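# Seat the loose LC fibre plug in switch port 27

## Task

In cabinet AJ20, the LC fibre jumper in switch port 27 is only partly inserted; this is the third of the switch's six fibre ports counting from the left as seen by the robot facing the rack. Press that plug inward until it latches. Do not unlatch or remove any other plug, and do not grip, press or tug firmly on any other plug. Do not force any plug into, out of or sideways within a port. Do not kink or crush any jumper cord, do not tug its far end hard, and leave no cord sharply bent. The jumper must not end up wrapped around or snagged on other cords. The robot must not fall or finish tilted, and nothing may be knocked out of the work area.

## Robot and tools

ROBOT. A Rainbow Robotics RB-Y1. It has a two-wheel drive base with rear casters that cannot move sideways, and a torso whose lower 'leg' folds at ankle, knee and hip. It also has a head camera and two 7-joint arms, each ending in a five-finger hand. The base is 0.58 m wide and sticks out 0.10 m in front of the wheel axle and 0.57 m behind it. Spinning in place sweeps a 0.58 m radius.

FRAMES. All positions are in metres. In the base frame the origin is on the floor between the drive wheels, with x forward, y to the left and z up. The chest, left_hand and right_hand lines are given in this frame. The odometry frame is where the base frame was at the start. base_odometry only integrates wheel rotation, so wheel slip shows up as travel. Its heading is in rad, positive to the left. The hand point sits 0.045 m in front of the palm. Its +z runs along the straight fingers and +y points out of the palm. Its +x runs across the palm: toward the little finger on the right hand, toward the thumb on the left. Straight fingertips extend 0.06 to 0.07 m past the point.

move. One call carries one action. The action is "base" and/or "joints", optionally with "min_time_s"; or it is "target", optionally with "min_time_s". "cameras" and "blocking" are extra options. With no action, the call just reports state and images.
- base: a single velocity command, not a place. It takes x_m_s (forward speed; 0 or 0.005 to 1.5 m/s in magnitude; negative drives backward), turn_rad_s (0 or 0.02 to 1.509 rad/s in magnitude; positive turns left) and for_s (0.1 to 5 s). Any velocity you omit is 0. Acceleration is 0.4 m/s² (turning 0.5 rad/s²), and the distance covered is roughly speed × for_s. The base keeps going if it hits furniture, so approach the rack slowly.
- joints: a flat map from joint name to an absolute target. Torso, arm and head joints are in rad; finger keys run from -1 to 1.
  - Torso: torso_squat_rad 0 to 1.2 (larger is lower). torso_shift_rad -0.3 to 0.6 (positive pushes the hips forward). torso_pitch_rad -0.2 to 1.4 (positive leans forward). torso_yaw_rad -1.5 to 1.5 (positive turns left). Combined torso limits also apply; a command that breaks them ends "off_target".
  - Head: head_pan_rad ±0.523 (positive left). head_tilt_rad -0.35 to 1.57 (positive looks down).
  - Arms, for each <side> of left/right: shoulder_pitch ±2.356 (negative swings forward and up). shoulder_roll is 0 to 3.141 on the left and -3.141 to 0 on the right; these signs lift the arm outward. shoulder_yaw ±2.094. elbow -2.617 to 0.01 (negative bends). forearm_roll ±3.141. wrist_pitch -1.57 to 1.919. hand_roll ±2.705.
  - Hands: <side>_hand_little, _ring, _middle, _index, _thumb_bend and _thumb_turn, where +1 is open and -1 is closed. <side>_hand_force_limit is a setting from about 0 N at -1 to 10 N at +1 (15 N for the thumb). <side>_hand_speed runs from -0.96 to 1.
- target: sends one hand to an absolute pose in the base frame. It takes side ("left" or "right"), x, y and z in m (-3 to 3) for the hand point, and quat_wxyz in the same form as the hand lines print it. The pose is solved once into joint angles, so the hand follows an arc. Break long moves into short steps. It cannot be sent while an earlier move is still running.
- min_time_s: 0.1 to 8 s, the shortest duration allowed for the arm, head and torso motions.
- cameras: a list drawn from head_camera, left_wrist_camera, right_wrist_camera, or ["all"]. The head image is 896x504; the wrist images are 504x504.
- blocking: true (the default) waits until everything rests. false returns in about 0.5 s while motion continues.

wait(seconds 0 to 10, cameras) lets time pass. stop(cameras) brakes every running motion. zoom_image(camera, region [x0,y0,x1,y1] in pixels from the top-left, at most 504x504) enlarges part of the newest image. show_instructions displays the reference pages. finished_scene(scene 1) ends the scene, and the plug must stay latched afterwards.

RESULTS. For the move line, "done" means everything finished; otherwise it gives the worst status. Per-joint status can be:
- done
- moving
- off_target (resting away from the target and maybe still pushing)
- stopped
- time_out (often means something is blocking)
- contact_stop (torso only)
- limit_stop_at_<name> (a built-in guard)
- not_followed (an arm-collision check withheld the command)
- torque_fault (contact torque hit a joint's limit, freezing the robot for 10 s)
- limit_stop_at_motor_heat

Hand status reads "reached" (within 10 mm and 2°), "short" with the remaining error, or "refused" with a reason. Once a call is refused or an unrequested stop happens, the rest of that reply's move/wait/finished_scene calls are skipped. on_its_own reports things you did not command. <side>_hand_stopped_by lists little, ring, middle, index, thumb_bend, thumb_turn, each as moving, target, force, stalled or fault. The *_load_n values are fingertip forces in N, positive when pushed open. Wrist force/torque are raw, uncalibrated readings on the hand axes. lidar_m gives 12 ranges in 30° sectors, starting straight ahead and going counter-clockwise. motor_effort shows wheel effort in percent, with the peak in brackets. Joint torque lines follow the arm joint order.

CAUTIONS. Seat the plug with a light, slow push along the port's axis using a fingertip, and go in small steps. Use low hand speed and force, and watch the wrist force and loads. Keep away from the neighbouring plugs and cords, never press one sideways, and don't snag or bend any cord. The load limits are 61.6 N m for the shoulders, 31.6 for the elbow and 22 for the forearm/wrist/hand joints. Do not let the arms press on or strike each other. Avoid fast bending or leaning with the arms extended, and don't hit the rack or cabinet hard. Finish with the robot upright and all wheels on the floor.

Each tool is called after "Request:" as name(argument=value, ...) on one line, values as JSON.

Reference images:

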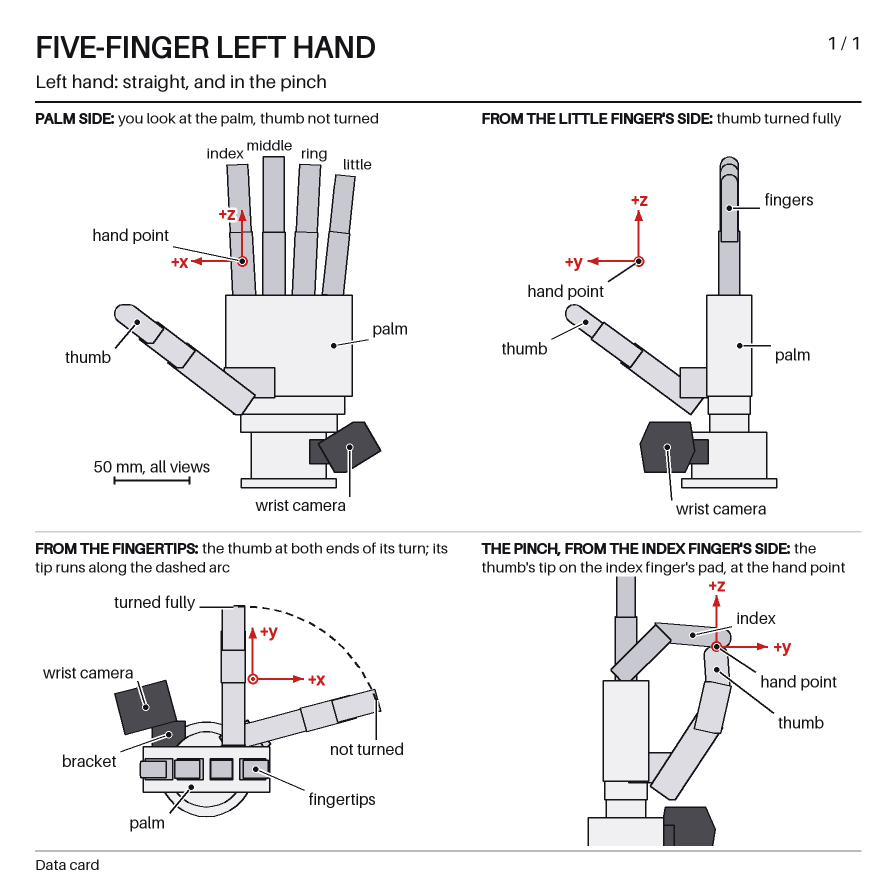

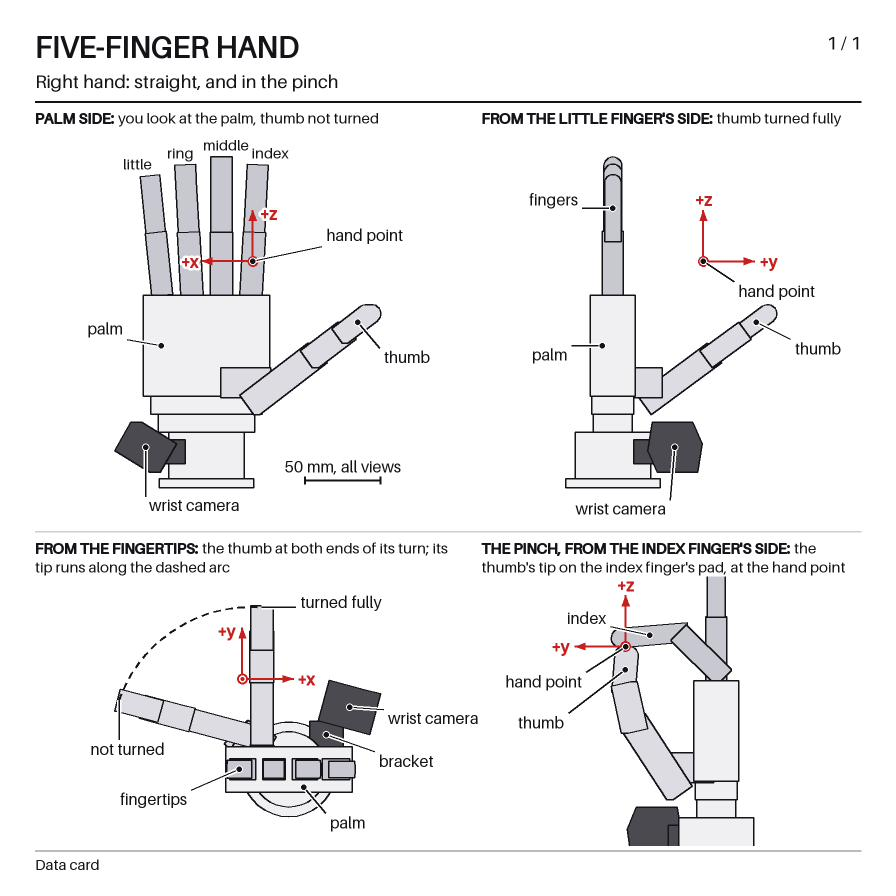

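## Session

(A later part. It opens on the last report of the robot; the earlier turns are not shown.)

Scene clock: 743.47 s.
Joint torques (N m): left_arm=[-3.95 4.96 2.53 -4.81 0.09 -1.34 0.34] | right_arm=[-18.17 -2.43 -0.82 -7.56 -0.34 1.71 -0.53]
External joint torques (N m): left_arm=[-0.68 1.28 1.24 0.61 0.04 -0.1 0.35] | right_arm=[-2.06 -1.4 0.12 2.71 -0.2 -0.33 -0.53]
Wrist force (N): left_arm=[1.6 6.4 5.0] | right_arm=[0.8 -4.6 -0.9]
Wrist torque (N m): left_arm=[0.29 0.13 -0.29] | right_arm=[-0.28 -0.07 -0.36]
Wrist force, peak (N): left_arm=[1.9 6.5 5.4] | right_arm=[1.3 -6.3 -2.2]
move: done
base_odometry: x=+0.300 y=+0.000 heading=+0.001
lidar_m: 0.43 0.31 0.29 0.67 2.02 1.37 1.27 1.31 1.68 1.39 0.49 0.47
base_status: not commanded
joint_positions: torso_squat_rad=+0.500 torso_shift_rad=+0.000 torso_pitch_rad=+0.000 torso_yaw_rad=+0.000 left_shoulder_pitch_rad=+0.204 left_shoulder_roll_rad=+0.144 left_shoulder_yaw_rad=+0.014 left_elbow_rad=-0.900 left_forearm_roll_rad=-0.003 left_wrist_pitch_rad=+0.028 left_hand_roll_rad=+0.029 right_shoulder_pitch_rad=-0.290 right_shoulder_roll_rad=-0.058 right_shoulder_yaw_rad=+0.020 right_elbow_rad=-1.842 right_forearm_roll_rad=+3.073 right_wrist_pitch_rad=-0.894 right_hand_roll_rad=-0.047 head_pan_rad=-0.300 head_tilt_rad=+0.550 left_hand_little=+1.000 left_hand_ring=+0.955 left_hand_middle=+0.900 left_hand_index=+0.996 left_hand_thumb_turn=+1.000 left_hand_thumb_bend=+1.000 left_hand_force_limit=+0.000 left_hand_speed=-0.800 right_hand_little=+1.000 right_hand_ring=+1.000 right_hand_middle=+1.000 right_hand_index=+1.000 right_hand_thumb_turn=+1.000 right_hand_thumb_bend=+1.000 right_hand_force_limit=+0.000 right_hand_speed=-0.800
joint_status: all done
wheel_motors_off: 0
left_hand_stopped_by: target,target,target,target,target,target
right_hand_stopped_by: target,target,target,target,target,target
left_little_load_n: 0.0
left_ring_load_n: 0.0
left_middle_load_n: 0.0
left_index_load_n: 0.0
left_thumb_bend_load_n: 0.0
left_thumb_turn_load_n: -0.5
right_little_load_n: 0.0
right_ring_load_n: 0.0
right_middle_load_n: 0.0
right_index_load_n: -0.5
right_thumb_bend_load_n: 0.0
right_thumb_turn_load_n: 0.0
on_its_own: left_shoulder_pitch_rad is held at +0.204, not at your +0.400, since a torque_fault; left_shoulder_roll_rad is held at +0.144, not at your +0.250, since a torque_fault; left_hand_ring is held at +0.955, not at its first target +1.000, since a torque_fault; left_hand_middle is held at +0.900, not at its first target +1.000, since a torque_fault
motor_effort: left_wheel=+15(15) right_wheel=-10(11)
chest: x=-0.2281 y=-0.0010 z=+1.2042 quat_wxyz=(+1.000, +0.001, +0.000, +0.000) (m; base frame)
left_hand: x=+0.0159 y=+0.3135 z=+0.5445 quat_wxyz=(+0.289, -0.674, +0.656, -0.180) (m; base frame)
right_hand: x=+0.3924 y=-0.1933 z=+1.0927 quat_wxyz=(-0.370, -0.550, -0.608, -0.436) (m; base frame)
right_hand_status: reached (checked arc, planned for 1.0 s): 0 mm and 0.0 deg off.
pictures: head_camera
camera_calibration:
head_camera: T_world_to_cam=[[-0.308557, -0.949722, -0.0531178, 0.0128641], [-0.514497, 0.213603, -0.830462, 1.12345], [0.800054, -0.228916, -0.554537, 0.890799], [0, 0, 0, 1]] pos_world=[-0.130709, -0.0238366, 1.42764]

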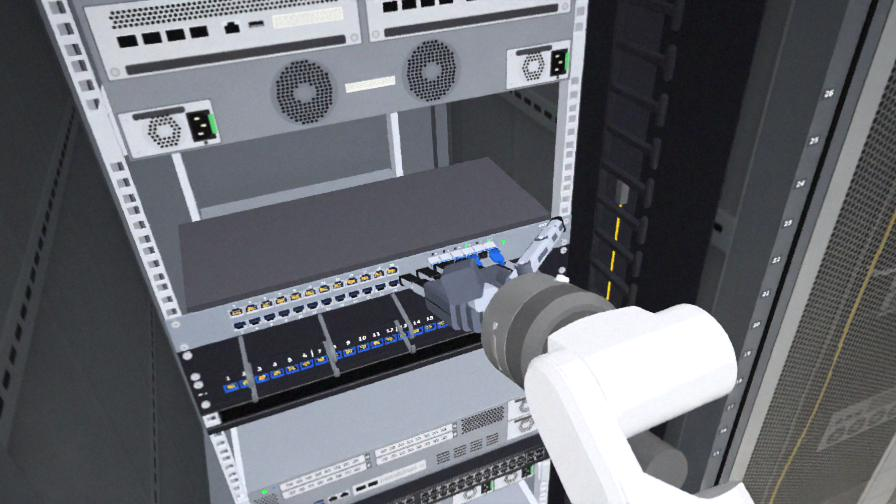

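Request:
move(target={"side":"right","x":0.3945,"y":-0.1935,"z":1.0922,"quat_wxyz":[0.370,0.550,0.608,0.436]}, min_time_s=1, cameras=["head_camera"])

Request:
zoom_image(camera="head_camera", region=[440, 235, 500, 295])

Scene clock: 774.40 s.
Joint torques (N m): left_arm=[-3.86 5.17 2.49 -4.9 0.04 -1.5 0.34] | right_arm=[-15.74 -1.65 -1.42 -6.03 -0.39 0.88 -0.12]
External joint torques (N m): left_arm=[-0.59 1.49 1.2 0.52 -0.01 -0.26 0.34] | right_arm=[0.49 -0.56 -0.47 4.26 -0.24 -1.17 -0.12]
Wrist force (N): left_arm=[1.7 6.2 4.5] | right_arm=[1.2 -2.5 -1.6]
Wrist torque (N m): left_arm=[0.28 0.11 -0.28] | right_arm=[-0.34 -0.10 -0.34]
Wrist force, peak (N): left_arm=[1.5 7.2 5.1] | right_arm=[1.1 -4.8 -0.8]
move: done
base_odometry: x=+0.300 y=+0.000 heading=+0.001
lidar_m: 0.43 0.31 0.30 0.67 2.00 1.36 1.28 1.31 1.68 1.41 0.50 0.47
base_status: not commanded
joint_positions: torso_squat_rad=+0.500 torso_shift_rad=+0.000 torso_pitch_rad=+0.000 torso_yaw_rad=+0.000 left_shoulder_pitch_rad=+0.204 left_shoulder_roll_rad=+0.144 left_shoulder_yaw_rad=+0.014 left_elbow_rad=-0.900 left_forearm_roll_rad=-0.003 left_wrist_pitch_rad=+0.028 left_hand_roll_rad=+0.029 right_shoulder_pitch_rad=-0.297 right_shoulder_roll_rad=-0.059 right_shoulder_yaw_rad=+0.018 right_elbow_rad=-1.833 right_forearm_roll_rad=+3.072 right_wrist_pitch_rad=-0.890 right_hand_roll_rad=-0.047 head_pan_rad=-0.300 head_tilt_rad=+0.550 left_hand_little=+1.000 left_hand_ring=+0.955 left_hand_middle=+0.900 left_hand_index=+0.996 left_hand_thumb_turn=+1.000 left_hand_thumb_bend=+1.000 left_hand_force_limit=+0.000 left_hand_speed=-0.800 right_hand_little=+1.000 right_hand_ring=+1.000 right_hand_middle=+1.000 right_hand_index=+1.000 right_hand_thumb_turn=+1.000 right_hand_thumb_bend=+1.000 right_hand_force_limit=+0.000 right_hand_speed=-0.800
joint_status: all done
wheel_motors_off: 0
left_hand_stopped_by: target,target,target,target,target,target
right_hand_stopped_by: target,target,target,target,target,target
left_little_load_n: 0.0
left_ring_load_n: 0.0
left_middle_load_n: 0.0
left_index_load_n: 0.0
left_thumb_bend_load_n: 0.0
left_thumb_turn_load_n: 0.0
right_little_load_n: 0.0
right_ring_load_n: 0.0
right_middle_load_n: 0.0
right_index_load_n: -3.0
right_thumb_bend_load_n: 0.0
right_thumb_turn_load_n: 0.0
on_its_own: left_shoulder_pitch_rad is held at +0.204, not at your +0.400, since a torque_fault; left_shoulder_roll_rad is held at +0.144, not at your +0.250, since a torque_fault; left_hand_ring is held at +0.955, not at its first target +1.000, since a torque_fault; left_hand_middle is held at +0.900, not at its first target +1.000, since a torque_fault
motor_effort: left_wheel=+14(15) right_wheel=-10(11)
chest: x=-0.2281 y=-0.0010 z=+1.2042 quat_wxyz=(+1.000, +0.001, +0.000, +0.000) (m; base frame)
left_hand: x=+0.0159 y=+0.3135 z=+0.5445 quat_wxyz=(+0.289, -0.674, +0.656, -0.180) (m; base frame)
right_hand: x=+0.3945 y=-0.1932 z=+1.0929 quat_wxyz=(-0.370, -0.550, -0.608, -0.437) (m; base frame)
right_hand_status: reached (checked arc, planned for 1.0 s): 1 mm and 0.1 deg off.
pictures: head_camera
camera_calibration:
head_camera: T_world_to_cam=[[-0.308557, -0.949722, -0.0531178, 0.0128641], [-0.514497, 0.213603, -0.830462, 1.12345], [0.800054, -0.228916, -0.554537, 0.890799], [0, 0, 0, 1]] pos_world=[-0.130709, -0.0238366, 1.42764]

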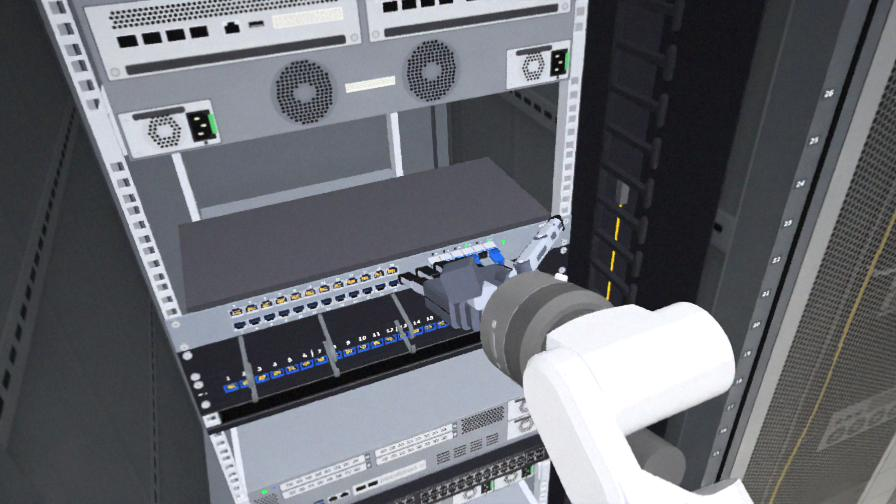

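Scaled by 8.400 from the camera's 896x504 image, which has a finer 1280x720 frame.

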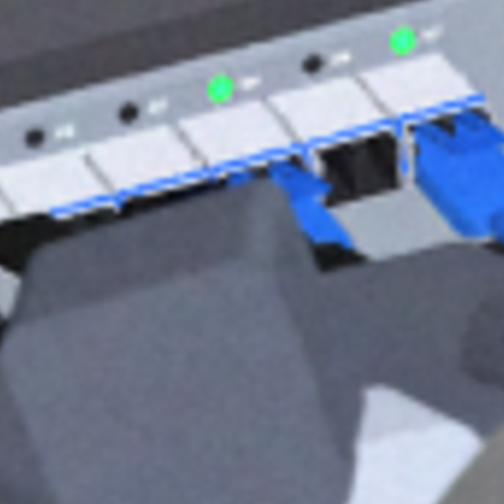

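Request:
move(target={"side":"right","x":0.3885,"y":-0.1935,"z":1.099,"quat_wxyz":[0.370,0.550,0.608,0.436]}, min_time_s=0.6)

Request:
move(target={"side":"right","x":0.365,"y":-0.170,"z":1.110,"quat_wxyz":[0.370,0.550,0.608,0.436]}, min_time_s=0.6)

Request:
move(target={"side":"right","x":0.32,"y":-0.165,"z":1.125,"quat_wxyz":[0.370,0.550,0.608,0.436]}, min_time_s=0.8, cameras=["head_camera","right_wrist_camera"])

Request:
zoom_image(camera="head_camera", region=[452, 248, 492, 288])

Request:
zoom_image(camera="head_camera", region=[440, 228, 510, 298])

Scene clock: 799.70 s.
Joint torques (N m): left_arm=[-3.53 4.76 2.72 -5.07 -0.08 -1.46 0.36] | right_arm=[-14.69 -0.31 1.6 -9.07 0.29 1.77 -0.5]
External joint torques (N m): left_arm=[-0.26 1.09 1.44 0.35 -0.13 -0.23 0.37] | right_arm=[1.29 0.71 2.53 1.1 0.43 -0.28 -0.5]
Wrist force (N): left_arm=[1.2 6.3 5.0] | right_arm=[0.4 -5.6 3.1]
Wrist torque (N m): left_arm=[0.27 0.18 -0.30] | right_arm=[-0.50 -0.08 -0.37]
Wrist force, peak (N): left_arm=[1.6 6.6 5.5] | right_arm=[0.6 -5.9 2.9]
move: done
base_odometry: x=+0.300 y=+0.000 heading=+0.001
lidar_m: 0.43 0.30 0.30 0.67 2.02 1.35 1.28 1.31 1.69 1.39 0.50 0.46
base_status: not commanded
joint_positions: torso_squat_rad=+0.500 torso_shift_rad=+0.000 torso_pitch_rad=+0.000 torso_yaw_rad=+0.000 left_shoulder_pitch_rad=+0.204 left_shoulder_roll_rad=+0.144 left_shoulder_yaw_rad=+0.014 left_elbow_rad=-0.900 left_forearm_roll_rad=-0.003 left_wrist_pitch_rad=+0.028 left_hand_roll_rad=+0.029 right_shoulder_pitch_rad=-0.288 right_shoulder_roll_rad=-0.058 right_shoulder_yaw_rad=+0.019 right_elbow_rad=-1.872 right_forearm_roll_rad=+3.074 right_wrist_pitch_rad=-0.921 right_hand_roll_rad=-0.048 head_pan_rad=-0.300 head_tilt_rad=+0.550 left_hand_little=+1.000 left_hand_ring=+0.955 left_hand_middle=+0.900 left_hand_index=+0.996 left_hand_thumb_turn=+1.000 left_hand_thumb_bend=+1.000 left_hand_force_limit=+0.000 left_hand_speed=-0.800 right_hand_little=+1.000 right_hand_ring=+1.000 right_hand_middle=+1.000 right_hand_index=+1.000 right_hand_thumb_turn=+1.000 right_hand_thumb_bend=+1.000 right_hand_force_limit=+0.000 right_hand_speed=-0.800
joint_status: all done
wheel_motors_off: 0
left_hand_stopped_by: target,target,target,target,target,target
right_hand_stopped_by: target,target,target,target,target,target
left_little_load_n: 0.0
left_ring_load_n: 0.0
left_middle_load_n: 0.0
left_index_load_n: 0.0
left_thumb_bend_load_n: -0.5
left_thumb_turn_load_n: 0.0
right_little_load_n: 0.0
right_ring_load_n: 0.0
right_middle_load_n: 0.0
right_index_load_n: 0.0
right_thumb_bend_load_n: 0.0
right_thumb_turn_load_n: 0.0
on_its_own: left_shoulder_pitch_rad is held at +0.204, not at your +0.400, since a torque_fault; left_shoulder_roll_rad is held at +0.144, not at your +0.250, since a torque_fault; left_hand_ring is held at +0.955, not at its first target +1.000, since a torque_fault; left_hand_middle is held at +0.900, not at its first target +1.000, since a torque_fault
motor_effort: left_wheel=+15(15) right_wheel=-10(11)
chest: x=-0.2281 y=-0.0010 z=+1.2042 quat_wxyz=(+1.000, +0.001, +0.000, +0.000) (m; base frame)
left_hand: x=+0.0159 y=+0.3135 z=+0.5445 quat_wxyz=(+0.289, -0.674, +0.656, -0.180) (m; base frame)
right_hand: x=+0.3889 y=-0.1936 z=+1.0993 quat_wxyz=(-0.371, -0.550, -0.608, -0.437) (m; base frame)
right_hand_status: reached (checked arc, planned for 0.6 s): 1 mm and 0.1 deg off.
pictures: none

Scene clock: 800.70 s.
Joint torques (N m): left_arm=[-3.71 5.16 1.89 -5.05 -0.06 -1.39 0.32] | right_arm=[-13.76 0.35 1.54 -9 0.18 1.67 -0.32]
External joint torques (N m): left_arm=[-0.44 1.48 0.61 0.37 -0.1 -0.15 0.32] | right_arm=[0.99 -0.31 1.83 0.92 0.29 -0.37 -0.32]
Wrist force (N): left_arm=[1.6 6.6 4.1] | right_arm=[0.3 -5.7 2.7]
Wrist torque (N m): left_arm=[0.42 0.09 -0.31] | right_arm=[-0.50 -0.04 -0.36]
Wrist force, peak (N): left_arm=[1.8 6.1 5.8] | right_arm=[0.5 -6.1 3.2]
move: done
base_odometry: x=+0.300 y=+0.000 heading=+0.001
lidar_m: 0.43 0.31 0.30 0.67 2.00 1.37 1.27 1.31 1.68 1.40 0.50 0.47
base_status: not commanded
joint_positions: torso_squat_rad=+0.500 torso_shift_rad=+0.000 torso_pitch_rad=+0.000 torso_yaw_rad=+0.000 left_shoulder_pitch_rad=+0.204 left_shoulder_roll_rad=+0.144 left_shoulder_yaw_rad=+0.014 left_elbow_rad=-0.900 left_forearm_roll_rad=-0.003 left_wrist_pitch_rad=+0.028 left_hand_roll_rad=+0.029 right_shoulder_pitch_rad=-0.237 right_shoulder_roll_rad=+0.000 right_shoulder_yaw_rad=+0.071 right_elbow_rad=-1.992 right_forearm_roll_rad=+3.141 right_wrist_pitch_rad=-0.995 right_hand_roll_rad=-0.058 head_pan_rad=-0.300 head_tilt_rad=+0.550 left_hand_little=+1.000 left_hand_ring=+0.955 left_hand_middle=+0.900 left_hand_index=+0.996 left_hand_thumb_turn=+1.000 left_hand_thumb_bend=+1.000 left_hand_force_limit=+0.000 left_hand_speed=-0.800 right_hand_little=+1.000 right_hand_ring=+1.000 right_hand_middle=+1.000 right_hand_index=+1.000 right_hand_thumb_turn=+1.000 right_hand_thumb_bend=+1.000 right_hand_force_limit=+0.000 right_hand_speed=-0.800
joint_status: all done
wheel_motors_off: 0
left_hand_stopped_by: target,target,target,target,target,target
right_hand_stopped_by: target,target,target,target,target,target
left_little_load_n: 0.0
left_ring_load_n: 0.0
left_middle_load_n: -0.5
left_index_load_n: -0.5
left_thumb_bend_load_n: 0.0
left_thumb_turn_load_n: 0.0
right_little_load_n: 0.0
right_ring_load_n: 0.0
right_middle_load_n: 0.0
right_index_load_n: 0.0
right_thumb_bend_load_n: 0.0
right_thumb_turn_load_n: 0.0
on_its_own: left_shoulder_pitch_rad is held at +0.204, not at your +0.400, since a torque_fault; left_shoulder_roll_rad is held at +0.144, not at your +0.250, since a torque_fault; left_hand_ring is held at +0.955, not at its first target +1.000, since a torque_fault; left_hand_middle is held at +0.900, not at its first target +1.000, since a torque_fault
motor_effort: left_wheel=+15(15) right_wheel=-10(11)
chest: x=-0.2281 y=-0.0010 z=+1.2042 quat_wxyz=(+1.000, +0.001, +0.000, +0.000) (m; base frame)
left_hand: x=+0.0159 y=+0.3135 z=+0.5445 quat_wxyz=(+0.289, -0.674, +0.656, -0.180) (m; base frame)
right_hand: x=+0.3653 y=-0.1702 z=+1.1103 quat_wxyz=(-0.368, -0.548, -0.610, -0.439) (m; base frame)
right_hand_status: reached (checked arc, planned for 0.6 s): 0 mm and 0.5 deg off.
pictures: none

Scene clock: 801.83 s.
Joint torques (N m): left_arm=[-4.11 4.99 2.28 -4.94 -0.03 -1.48 0.29] | right_arm=[-12.77 2.1 1.75 -8.39 -0.01 1.84 0.07]
External joint torques (N m): left_arm=[-0.84 1.31 0.99 0.48 -0.07 -0.24 0.29] | right_arm=[-0.47 0.7 1.92 1.02 0.11 -0.2 0.07]
Wrist force (N): left_arm=[1.7 6.4 4.6] | right_arm=[0.6 -5.6 3.0]
Wrist torque (N m): left_arm=[0.31 0.10 -0.28] | right_arm=[-0.49 -0.06 -0.18]
Wrist force, peak (N): left_arm=[2.1 6.5 5.1] | right_arm=[0.4 -6.1 3.0]
move: done
base_odometry: x=+0.300 y=+0.000 heading=+0.001
lidar_m: 0.43 0.31 0.30 0.67 2.01 1.36 1.28 1.31 1.67 1.39 0.50 0.47
base_status: not commanded
joint_positions: torso_squat_rad=+0.500 torso_shift_rad=+0.000 torso_pitch_rad=+0.000 torso_yaw_rad=+0.000 left_shoulder_pitch_rad=+0.204 left_shoulder_roll_rad=+0.144 left_shoulder_yaw_rad=+0.014 left_elbow_rad=-0.900 left_forearm_roll_rad=-0.003 left_wrist_pitch_rad=+0.028 left_hand_roll_rad=+0.029 right_shoulder_pitch_rad=-0.121 right_shoulder_roll_rad=+0.000 right_shoulder_yaw_rad=+0.127 right_elbow_rad=-2.210 right_forearm_roll_rad=+3.141 right_wrist_pitch_rad=-1.105 right_hand_roll_rad=-0.055 head_pan_rad=-0.300 head_tilt_rad=+0.550 left_hand_little=+1.000 left_hand_ring=+0.955 left_hand_middle=+0.900 left_hand_index=+0.996 left_hand_thumb_turn=+1.000 left_hand_thumb_bend=+1.000 left_hand_force_limit=+0.000 left_hand_speed=-0.800 right_hand_little=+1.000 right_hand_ring=+1.000 right_hand_middle=+1.000 right_hand_index=+1.000 right_hand_thumb_turn=+1.000 right_hand_thumb_bend=+1.000 right_hand_force_limit=+0.000 right_hand_speed=-0.800
joint_status: all done
wheel_motors_off: 0
left_hand_stopped_by: target,target,target,target,target,target
right_hand_stopped_by: target,target,target,target,target,target
left_little_load_n: -0.5
left_ring_load_n: 0.0
left_middle_load_n: 0.0
left_index_load_n: 0.0
left_thumb_bend_load_n: 0.0
left_thumb_turn_load_n: -0.5
right_little_load_n: 0.0
right_ring_load_n: 0.0
right_middle_load_n: 0.0
right_index_load_n: 0.0
right_thumb_bend_load_n: 0.0
right_thumb_turn_load_n: 0.0
on_its_own: left_shoulder_pitch_rad is held at +0.204, not at your +0.400, since a torque_fault; left_shoulder_roll_rad is held at +0.144, not at your +0.250, since a torque_fault; left_hand_ring is held at +0.955, not at its first target +1.000, since a torque_fault; left_hand_middle is held at +0.900, not at its first target +1.000, since a torque_fault
motor_effort: left_wheel=+14(15) right_wheel=-10(11)
chest: x=-0.2281 y=-0.0010 z=+1.2042 quat_wxyz=(+1.000, +0.001, +0.000, +0.000) (m; base frame)
left_hand: x=+0.0159 y=+0.3135 z=+0.5445 quat_wxyz=(+0.289, -0.674, +0.656, -0.180) (m; base frame)
right_hand: x=+0.3201 y=-0.1653 z=+1.1252 quat_wxyz=(-0.362, -0.543, -0.615, -0.443) (m; base frame)
right_hand_status: reached (checked arc, as near as the solve gets, planned for 0.8 s): 0 mm and 1.7 deg off.
pictures: head_camera, right_wrist_camera
camera_calibration:
head_camera: T_world_to_cam=[[-0.308561, -0.94972, -0.0531143, 0.0128894], [-0.514563, 0.213622, -0.830416, 1.12342], [0.800009, -0.228903, -0.554606, 0.890811], [0, 0, 0, 1]] pos_world=[-0.130608, -0.0238367, 1.42764]
right_wrist_camera: T_world_to_cam=[[0.331048, 0.236999, 0.913367, -1.08496], [-0.260783, -0.907268, 0.329936, -0.429842], [0.906862, -0.347415, -0.238544, 0.0334025], [0, 0, 0, 1]] pos_world=[0.216787, -0.121243, 1.14075]

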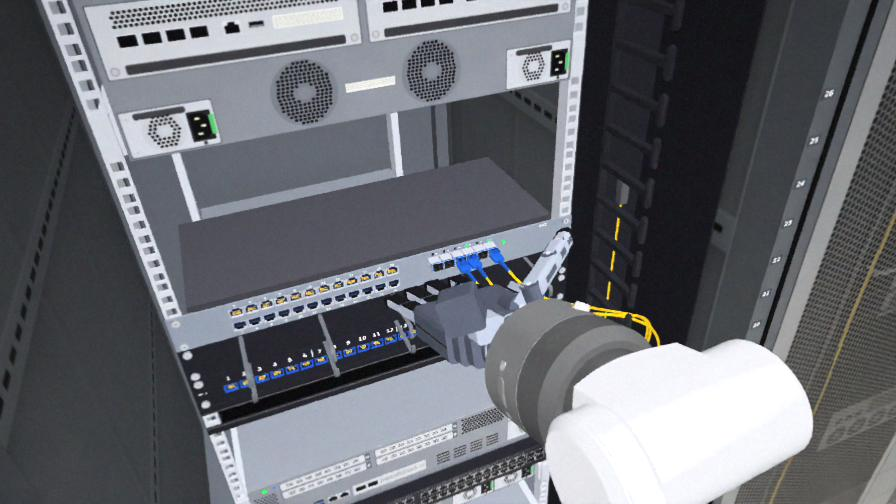

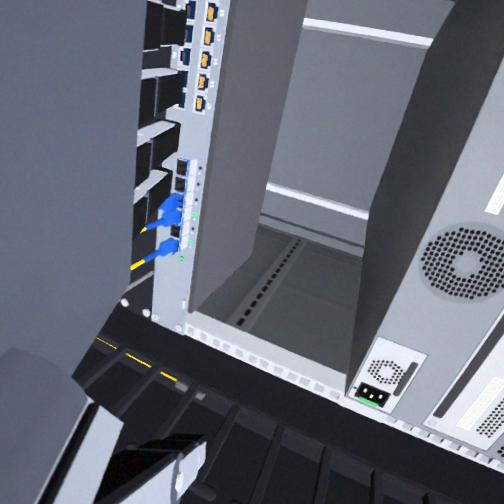

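Scaled by 12.600 from the camera's 896x504 image, which has a finer 1280x720 frame.

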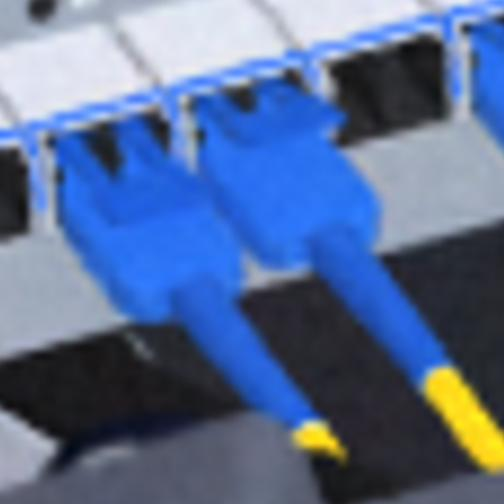

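Scaled by 7.200 from the camera's 896x504 image, which has a finer 1280x720 frame.

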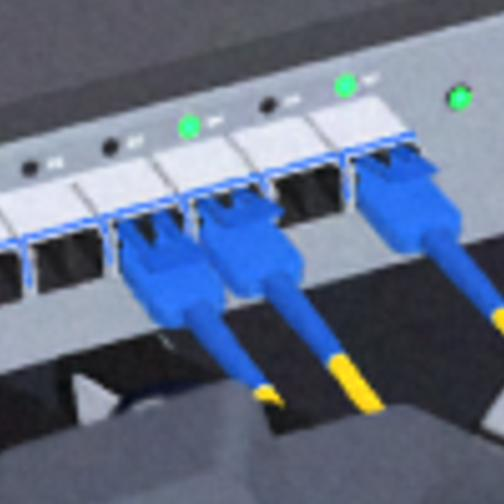

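Request:
move(target={"side":"right","x":0.365,"y":-0.1935,"z":1.105,"quat_wxyz":[0.370,0.550,0.608,0.436]}, min_time_s=0.8)

Request:
move(target={"side":"right","x":0.384,"y":-0.1935,"z":1.0925,"quat_wxyz":[0.370,0.550,0.608,0.436]}, min_time_s=0.8)

Request:
move(target={"side":"right","x":0.3865,"y":-0.1935,"z":1.0895,"quat_wxyz":[0.370,0.550,0.608,0.436]}, min_time_s=0.8, cameras=["head_camera"])

Request:
zoom_image(camera="head_camera", region=[440, 235, 500, 295])

Scene clock: 886.93 s.
Joint torques (N m): left_arm=[-3.57 4.98 2.59 -4.92 -0.02 -1.47 0.32] | right_arm=[-15.96 -0.68 -0.77 -8.37 -0.18 1.74 0.27]
External joint torques (N m): left_arm=[-0.3 1.3 1.31 0.5 -0.06 -0.23 0.33] | right_arm=[-1.35 -0.2 0.02 1.59 -0.04 -0.3 0.26]
Wrist force (N): left_arm=[1.4 6.1 4.7] | right_arm=[0.5 -5.5 2.6]
Wrist torque (N m): left_arm=[0.27 0.14 -0.30] | right_arm=[-0.47 -0.09 -0.20]
Wrist force, peak (N): left_arm=[1.3 7.0 4.9] | right_arm=[0.9 -6.1 2.8]
move: done
base_odometry: x=+0.300 y=+0.000 heading=+0.001
lidar_m: 0.43 0.31 0.29 0.67 2.01 1.38 1.28 1.31 1.68 1.40 0.50 0.46
base_status: not commanded
joint_positions: torso_squat_rad=+0.500 torso_shift_rad=+0.000 torso_pitch_rad=+0.000 torso_yaw_rad=+0.000 left_shoulder_pitch_rad=+0.204 left_shoulder_roll_rad=+0.144 left_shoulder_yaw_rad=+0.014 left_elbow_rad=-0.900 left_forearm_roll_rad=-0.003 left_wrist_pitch_rad=+0.028 left_hand_roll_rad=+0.029 right_shoulder_pitch_rad=-0.219 right_shoulder_roll_rad=-0.050 right_shoulder_yaw_rad=+0.039 right_elbow_rad=-1.993 right_forearm_roll_rad=+3.082 right_wrist_pitch_rad=-0.977 right_hand_roll_rad=-0.048 head_pan_rad=-0.300 head_tilt_rad=+0.550 left_hand_little=+1.000 left_hand_ring=+0.955 left_hand_middle=+0.900 left_hand_index=+0.996 left_hand_thumb_turn=+1.000 left_hand_thumb_bend=+1.000 left_hand_force_limit=+0.000 left_hand_speed=-0.800 right_hand_little=+1.000 right_hand_ring=+1.000 right_hand_middle=+1.000 right_hand_index=+1.000 right_hand_thumb_turn=+1.000 right_hand_thumb_bend=+1.000 right_hand_force_limit=+0.000 right_hand_speed=-0.800
joint_status: all done
wheel_motors_off: 0
left_hand_stopped_by: target,target,target,target,target,target
right_hand_stopped_by: target,target,target,target,target,target
left_little_load_n: 0.0
left_ring_load_n: 0.0
left_middle_load_n: 0.0
left_index_load_n: 0.0
left_thumb_bend_load_n: 0.0
left_thumb_turn_load_n: 0.0
right_little_load_n: 0.0
right_ring_load_n: 0.0
right_middle_load_n: 0.0
right_index_load_n: 0.0
right_thumb_bend_load_n: 0.0
right_thumb_turn_load_n: 0.0
on_its_own: left_shoulder_pitch_rad is held at +0.204, not at your +0.400, since a torque_fault; left_shoulder_roll_rad is held at +0.144, not at your +0.250, since a torque_fault; left_hand_ring is held at +0.955, not at its first target +1.000, since a torque_fault; left_hand_middle is held at +0.900, not at its first target +1.000, since a torque_fault
motor_effort: left_wheel=+14(14) right_wheel=-10(11)
chest: x=-0.2281 y=-0.0010 z=+1.2042 quat_wxyz=(+1.000, +0.001, +0.000, +0.000) (m; base frame)
left_hand: x=+0.0159 y=+0.3135 z=+0.5445 quat_wxyz=(+0.289, -0.674, +0.656, -0.180) (m; base frame)
right_hand: x=+0.3650 y=-0.1934 z=+1.1051 quat_wxyz=(-0.370, -0.550, -0.608, -0.436) (m; base frame)
right_hand_status: reached (checked arc, planned for 0.8 s): 0 mm and 0.0 deg off.
pictures: none

Scene clock: 888.07 s.
Joint torques (N m): left_arm=[-3.31 4.97 2.3 -4.99 0.02 -1.53 0.27] | right_arm=[-16.51 -1.13 -0.56 -8.53 -0.48 1.81 -0.1]
External joint torques (N m): left_arm=[-0.04 1.29 1.01 0.43 -0.03 -0.29 0.27] | right_arm=[-0.93 -0.32 0.32 1.71 -0.33 -0.23 -0.11]
Wrist force (N): left_arm=[2.2 6.7 5.2] | right_arm=[0.6 -5.6 3.0]
Wrist torque (N m): left_arm=[0.31 0.06 -0.28] | right_arm=[-0.51 -0.09 -0.22]
Wrist force, peak (N): left_arm=[2.2 6.7 5.2] | right_arm=[0.8 -5.8 3.2]
move: done
base_odometry: x=+0.300 y=+0.000 heading=+0.001
lidar_m: 0.43 0.31 0.30 0.67 2.01 1.36 1.28 1.31 1.68 1.40 0.50 0.47
base_status: not commanded
joint_positions: torso_squat_rad=+0.500 torso_shift_rad=+0.000 torso_pitch_rad=+0.000 torso_yaw_rad=+0.000 left_shoulder_pitch_rad=+0.204 left_shoulder_roll_rad=+0.144 left_shoulder_yaw_rad=+0.014 left_elbow_rad=-0.900 left_forearm_roll_rad=-0.003 left_wrist_pitch_rad=+0.028 left_hand_roll_rad=+0.029 right_shoulder_pitch_rad=-0.261 right_shoulder_roll_rad=-0.054 right_shoulder_yaw_rad=+0.028 right_elbow_rad=-1.882 right_forearm_roll_rad=+3.076 right_wrist_pitch_rad=-0.907 right_hand_roll_rad=-0.046 head_pan_rad=-0.300 head_tilt_rad=+0.550 left_hand_little=+1.000 left_hand_ring=+0.955 left_hand_middle=+0.900 left_hand_index=+0.996 left_hand_thumb_turn=+1.000 left_hand_thumb_bend=+1.000 left_hand_force_limit=+0.000 left_hand_speed=-0.800 right_hand_little=+1.000 right_hand_ring=+1.000 right_hand_middle=+1.000 right_hand_index=+1.000 right_hand_thumb_turn=+1.000 right_hand_thumb_bend=+1.000 right_hand_force_limit=+0.000 right_hand_speed=-0.800
joint_status: all done
wheel_motors_off: 0
left_hand_stopped_by: target,target,target,target,target,target
right_hand_stopped_by: target,target,target,target,target,target
left_little_load_n: 0.0
left_ring_load_n: 0.0
left_middle_load_n: -0.5
left_index_load_n: 0.0
left_thumb_bend_load_n: 0.0
left_thumb_turn_load_n: 0.0
right_little_load_n: 0.0
right_ring_load_n: 0.0
right_middle_load_n: 0.0
right_index_load_n: 0.0
right_thumb_bend_load_n: -0.5
right_thumb_turn_load_n: 0.0
on_its_own: left_shoulder_pitch_rad is held at +0.204, not at your +0.400, since a torque_fault; left_shoulder_roll_rad is held at +0.144, not at your +0.250, since a torque_fault; left_hand_ring is held at +0.955, not at its first target +1.000, since a torque_fault; left_hand_middle is held at +0.900, not at its first target +1.000, since a torque_fault
motor_effort: left_wheel=+14(14) right_wheel=-10(10)
chest: x=-0.2281 y=-0.0010 z=+1.2042 quat_wxyz=(+1.000, +0.001, +0.000, +0.000) (m; base frame)
left_hand: x=+0.0159 y=+0.3135 z=+0.5445 quat_wxyz=(+0.289, -0.674, +0.656, -0.180) (m; base frame)
right_hand: x=+0.3839 y=-0.1933 z=+1.0927 quat_wxyz=(-0.370, -0.550, -0.608, -0.436) (m; base frame)
right_hand_status: reached (checked arc, planned for 0.8 s): 0 mm and 0.0 deg off.
pictures: none

Scene clock: 889.20 s.
Joint torques (N m): left_arm=[-3.48 4.87 1.86 -4.93 0.03 -1.43 0.26] | right_arm=[-15.27 -1.62 -0.6 -5.79 -0.49 0.63 0.13]
External joint torques (N m): left_arm=[-0.21 1.19 0.57 0.49 -0.02 -0.2 0.26] | right_arm=[0.42 -0.78 0.29 4.49 -0.33 -1.41 0.12]
Wrist force (N): left_arm=[1.1 6.2 4.7] | right_arm=[1.2 -1.4 -1.8]
Wrist torque (N m): left_arm=[0.27 0.21 -0.32] | right_arm=[-0.41 -0.13 -0.18]
Wrist force, peak (N): left_arm=[1.6 6.6 5.3] | right_arm=[0.6 -5.7 3.0]
move: done
base_odometry: x=+0.300 y=+0.000 heading=+0.001
lidar_m: 0.43 0.31 0.30 0.67 2.01 1.37 1.28 1.30 1.68 1.40 0.50 0.46
base_status: not commanded
joint_positions: torso_squat_rad=+0.500 torso_shift_rad=+0.000 torso_pitch_rad=+0.000 torso_yaw_rad=+0.000 left_shoulder_pitch_rad=+0.204 left_shoulder_roll_rad=+0.144 left_shoulder_yaw_rad=+0.014 left_elbow_rad=-0.900 left_forearm_roll_rad=-0.003 left_wrist_pitch_rad=+0.028 left_hand_roll_rad=+0.029 right_shoulder_pitch_rad=-0.266 right_shoulder_roll_rad=-0.055 right_shoulder_yaw_rad=+0.027 right_elbow_rad=-1.865 right_forearm_roll_rad=+3.075 right_wrist_pitch_rad=-0.892 right_hand_roll_rad=-0.045 head_pan_rad=-0.300 head_tilt_rad=+0.550 left_hand_little=+1.000 left_hand_ring=+0.955 left_hand_middle=+0.900 left_hand_index=+0.996 left_hand_thumb_turn=+1.000 left_hand_thumb_bend=+1.000 left_hand_force_limit=+0.000 left_hand_speed=-0.800 right_hand_little=+1.000 right_hand_ring=+1.000 right_hand_middle=+1.000 right_hand_index=+0.999 right_hand_thumb_turn=+1.000 right_hand_thumb_bend=+1.000 right_hand_force_limit=+0.000 right_hand_speed=-0.800
joint_status: all done
wheel_motors_off: 0
left_hand_stopped_by: target,target,target,target,target,target
right_hand_stopped_by: target,target,target,target,target,target
left_little_load_n: 0.0
left_ring_load_n: 0.0
left_middle_load_n: 0.0
left_index_load_n: 0.0
left_thumb_bend_load_n: 0.0
left_thumb_turn_load_n: -0.5
right_little_load_n: 0.0
right_ring_load_n: 0.0
right_middle_load_n: 0.0
right_index_load_n: -4.0
right_thumb_bend_load_n: 0.0
right_thumb_turn_load_n: 0.0
on_its_own: left_shoulder_pitch_rad is held at +0.204, not at your +0.400, since a torque_fault; left_shoulder_roll_rad is held at +0.144, not at your +0.250, since a torque_fault; left_hand_ring is held at +0.955, not at its first target +1.000, since a torque_fault; left_hand_middle is held at +0.900, not at its first target +1.000, since a torque_fault
motor_effort: left_wheel=+14(14) right_wheel=-10(11)
chest: x=-0.2281 y=-0.0010 z=+1.2042 quat_wxyz=(+1.000, +0.001, +0.000, +0.000) (m; base frame)
left_hand: x=+0.0159 y=+0.3135 z=+0.5445 quat_wxyz=(+0.289, -0.674, +0.656, -0.180) (m; base frame)
right_hand: x=+0.3864 y=-0.1932 z=+1.0904 quat_wxyz=(-0.370, -0.550, -0.608, -0.437) (m; base frame)
right_hand_status: reached (checked arc, planned for 0.8 s): 1 mm and 0.1 deg off.
pictures: head_camera
camera_calibration:
head_camera: T_world_to_cam=[[-0.308557, -0.949722, -0.0531178, 0.0128949], [-0.514497, 0.213603, -0.830462, 1.1235], [0.800054, -0.228916, -0.554537, 0.890719], [0, 0, 0, 1]] pos_world=[-0.130609, -0.0238366, 1.42764]

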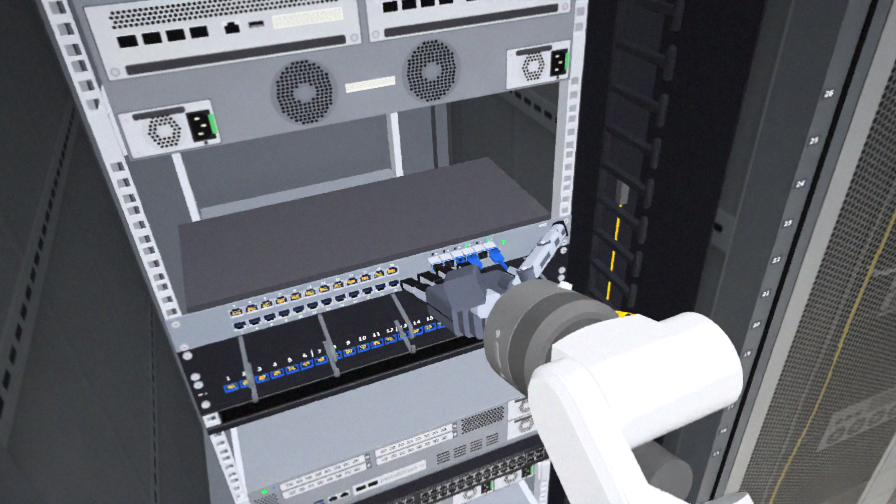

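Scaled by 8.400 from the camera's 896x504 image, which has a finer 1280x720 frame.

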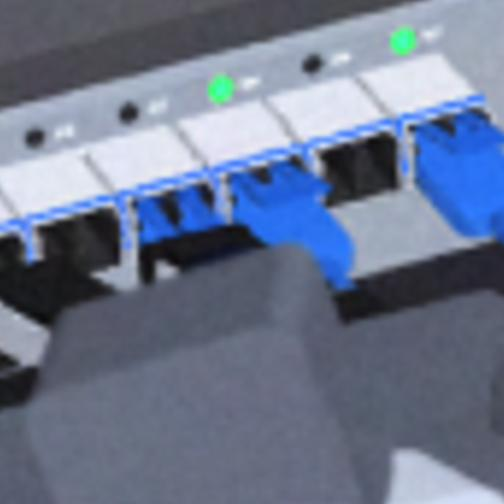

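Request:
zoom_image(camera="head_camera", region=[446, 250, 476, 280])

Scaled by 16.800 from the camera's 896x504 image, which has a finer 1280x720 frame.

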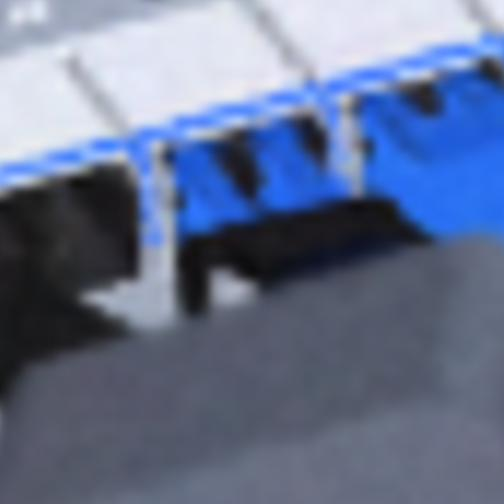

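Request:
move(target={"side":"right","x":0.3885,"y":-0.1935,"z":1.0895,"quat_wxyz":[0.370,0.550,0.608,0.436]}, min_time_s=0.8)

Request:
move(target={"side":"right","x":0.3905,"y":-0.1935,"z":1.0895,"quat_wxyz":[0.370,0.550,0.608,0.436]}, min_time_s=0.8)

Request:
zoom_image(camera="head_camera", region=[446, 250, 476, 280])

Scene clock: 923.90 s.
Joint torques (N m): left_arm=[-3.8 4.97 2.3 -4.95 0.03 -1.41 0.3] | right_arm=[-14.48 -1.03 -1.12 -5.65 -0.44 0.67 -0.43]
External joint torques (N m): left_arm=[-0.53 1.29 1.01 0.47 -0.01 -0.17 0.3] | right_arm=[1.34 -0.14 -0.22 4.64 -0.29 -1.38 -0.44]
Wrist force (N): left_arm=[1.1 6.1 4.9] | right_arm=[1.2 -1.4 -2.0]
Wrist torque (N m): left_arm=[0.23 0.22 -0.34] | right_arm=[-0.45 -0.07 -0.23]
Wrist force, peak (N): left_arm=[1.7 6.8 5.2] | right_arm=[1.1 -0.5 -3.0]
move: done
base_odometry: x=+0.300 y=+0.000 heading=+0.001
lidar_m: 0.42 0.31 0.30 0.67 2.01 1.36 1.28 1.31 1.68 1.40 0.50 0.47
base_status: not commanded
joint_positions: torso_squat_rad=+0.500 torso_shift_rad=+0.000 torso_pitch_rad=+0.000 torso_yaw_rad=+0.000 left_shoulder_pitch_rad=+0.204 left_shoulder_roll_rad=+0.144 left_shoulder_yaw_rad=+0.014 left_elbow_rad=-0.900 left_forearm_roll_rad=-0.003 left_wrist_pitch_rad=+0.028 left_hand_roll_rad=+0.029 right_shoulder_pitch_rad=-0.273 right_shoulder_roll_rad=-0.056 right_shoulder_yaw_rad=+0.025 right_elbow_rad=-1.855 right_forearm_roll_rad=+3.074 right_wrist_pitch_rad=-0.889 right_hand_roll_rad=-0.045 head_pan_rad=-0.300 head_tilt_rad=+0.550 left_hand_little=+1.000 left_hand_ring=+0.955 left_hand_middle=+0.900 left_hand_index=+0.996 left_hand_thumb_turn=+1.000 left_hand_thumb_bend=+1.000 left_hand_force_limit=+0.000 left_hand_speed=-0.800 right_hand_little=+1.000 right_hand_ring=+1.000 right_hand_middle=+1.000 right_hand_index=+0.999 right_hand_thumb_turn=+1.000 right_hand_thumb_bend=+1.000 right_hand_force_limit=+0.000 right_hand_speed=-0.800
joint_status: all done
wheel_motors_off: 0
left_hand_stopped_by: target,target,target,target,target,target
right_hand_stopped_by: target,target,target,target,target,target
left_little_load_n: 0.0
left_ring_load_n: 0.0
left_middle_load_n: 0.0
left_index_load_n: 0.5
left_thumb_bend_load_n: 0.0
left_thumb_turn_load_n: 0.0
right_little_load_n: 0.0
right_ring_load_n: 0.0
right_middle_load_n: 0.0
right_index_load_n: -4.5
right_thumb_bend_load_n: 0.0
right_thumb_turn_load_n: 0.0
on_its_own: left_shoulder_pitch_rad is held at +0.204, not at your +0.400, since a torque_fault; left_shoulder_roll_rad is held at +0.144, not at your +0.250, since a torque_fault; left_hand_ring is held at +0.955, not at its first target +1.000, since a torque_fault; left_hand_middle is held at +0.900, not at its first target +1.000, since a torque_fault
motor_effort: left_wheel=+14(15) right_wheel=-10(11)
chest: x=-0.2281 y=-0.0010 z=+1.2042 quat_wxyz=(+1.000, +0.001, +0.000, +0.000) (m; base frame)
left_hand: x=+0.0159 y=+0.3135 z=+0.5445 quat_wxyz=(+0.289, -0.674, +0.656, -0.180) (m; base frame)
right_hand: x=+0.3885 y=-0.1931 z=+1.0904 quat_wxyz=(-0.371, -0.550, -0.608, -0.437) (m; base frame)
right_hand_status: reached (checked arc, planned for 0.8 s): 1 mm and 0.1 deg off.
pictures: none

Scene clock: 925.03 s.
Joint torques (N m): left_arm=[-3.45 4.94 1.95 -5 0.13 -1.4 0.17] | right_arm=[-16.16 -2.26 -1.57 -4.85 -0.31 0.9 -0.34]
External joint torques (N m): left_arm=[-0.18 1.26 0.67 0.42 0.09 -0.16 0.17] | right_arm=[-0.22 -1.31 -0.65 5.44 -0.15 -1.14 -0.35]
Wrist force (N): left_arm=[1.7 6.6 5.2] | right_arm=[1.9 -2.0 -8.3]
Wrist torque (N m): left_arm=[0.31 0.13 -0.29] | right_arm=[-0.01 -0.07 -0.25]
Wrist force, peak (N): left_arm=[1.7 6.6 5.2] | right_arm=[1.8 -1.7 -8.7]
move: done
base_odometry: x=+0.300 y=+0.000 heading=+0.001
lidar_m: 0.43 0.31 0.30 0.67 2.02 1.37 1.28 1.31 1.68 1.40 0.50 0.47
base_status: not commanded
joint_positions: torso_squat_rad=+0.500 torso_shift_rad=+0.000 torso_pitch_rad=+0.000 torso_yaw_rad=+0.000 left_shoulder_pitch_rad=+0.204 left_shoulder_roll_rad=+0.144 left_shoulder_yaw_rad=+0.014 left_elbow_rad=-0.900 left_forearm_roll_rad=-0.003 left_wrist_pitch_rad=+0.028 left_hand_roll_rad=+0.029 right_shoulder_pitch_rad=-0.279 right_shoulder_roll_rad=-0.057 right_shoulder_yaw_rad=+0.023 right_elbow_rad=-1.846 right_forearm_roll_rad=+3.073 right_wrist_pitch_rad=-0.886 right_hand_roll_rad=-0.045 head_pan_rad=-0.300 head_tilt_rad=+0.550 left_hand_little=+1.000 left_hand_ring=+0.955 left_hand_middle=+0.900 left_hand_index=+0.996 left_hand_thumb_turn=+1.000 left_hand_thumb_bend=+1.000 left_hand_force_limit=+0.000 left_hand_speed=-0.800 right_hand_little=+1.000 right_hand_ring=+1.000 right_hand_middle=+1.000 right_hand_index=+0.999 right_hand_thumb_turn=+1.000 right_hand_thumb_bend=+1.000 right_hand_force_limit=+0.000 right_hand_speed=-0.800
joint_status: all done
wheel_motors_off: 0
left_hand_stopped_by: target,target,target,target,target,target
right_hand_stopped_by: target,target,target,target,target,target
left_little_load_n: 0.0
left_ring_load_n: 0.0
left_middle_load_n: 0.0
left_index_load_n: 0.0
left_thumb_bend_load_n: 0.0
left_thumb_turn_load_n: 0.0
right_little_load_n: 0.0
right_ring_load_n: 0.0
right_middle_load_n: 0.0
right_index_load_n: -3.0
right_thumb_bend_load_n: 0.0
right_thumb_turn_load_n: 0.0
on_its_own: left_shoulder_pitch_rad is held at +0.204, not at your +0.400, since a torque_fault; left_shoulder_roll_rad is held at +0.144, not at your +0.250, since a torque_fault; left_hand_ring is held at +0.955, not at its first target +1.000, since a torque_fault; left_hand_middle is held at +0.900, not at its first target +1.000, since a torque_fault
motor_effort: left_wheel=+15(15) right_wheel=-10(11)
chest: x=-0.2281 y=-0.0010 z=+1.2042 quat_wxyz=(+1.000, +0.001, +0.000, +0.000) (m; base frame)
left_hand: x=+0.0159 y=+0.3135 z=+0.5445 quat_wxyz=(+0.289, -0.674, +0.656, -0.180) (m; base frame)
right_hand: x=+0.3904 y=-0.1931 z=+1.0905 quat_wxyz=(-0.371, -0.550, -0.608, -0.437) (m; base frame)
right_hand_status: reached (checked arc, planned for 0.8 s): 1 mm and 0.1 deg off.
pictures: none

Scaled by 16.800 from the camera's 896x504 image, which has a finer 1280x720 frame.
This view is cut from an older image: the scene may have changed since it was taken.

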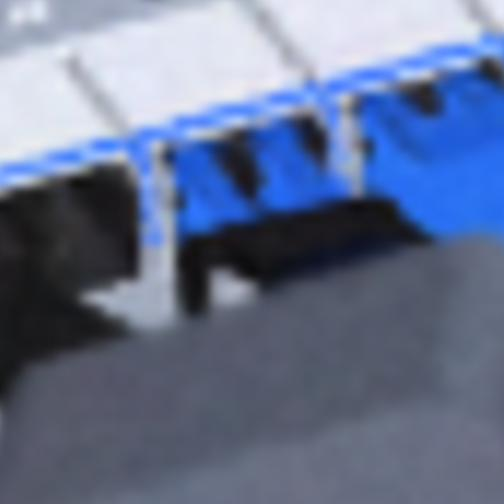

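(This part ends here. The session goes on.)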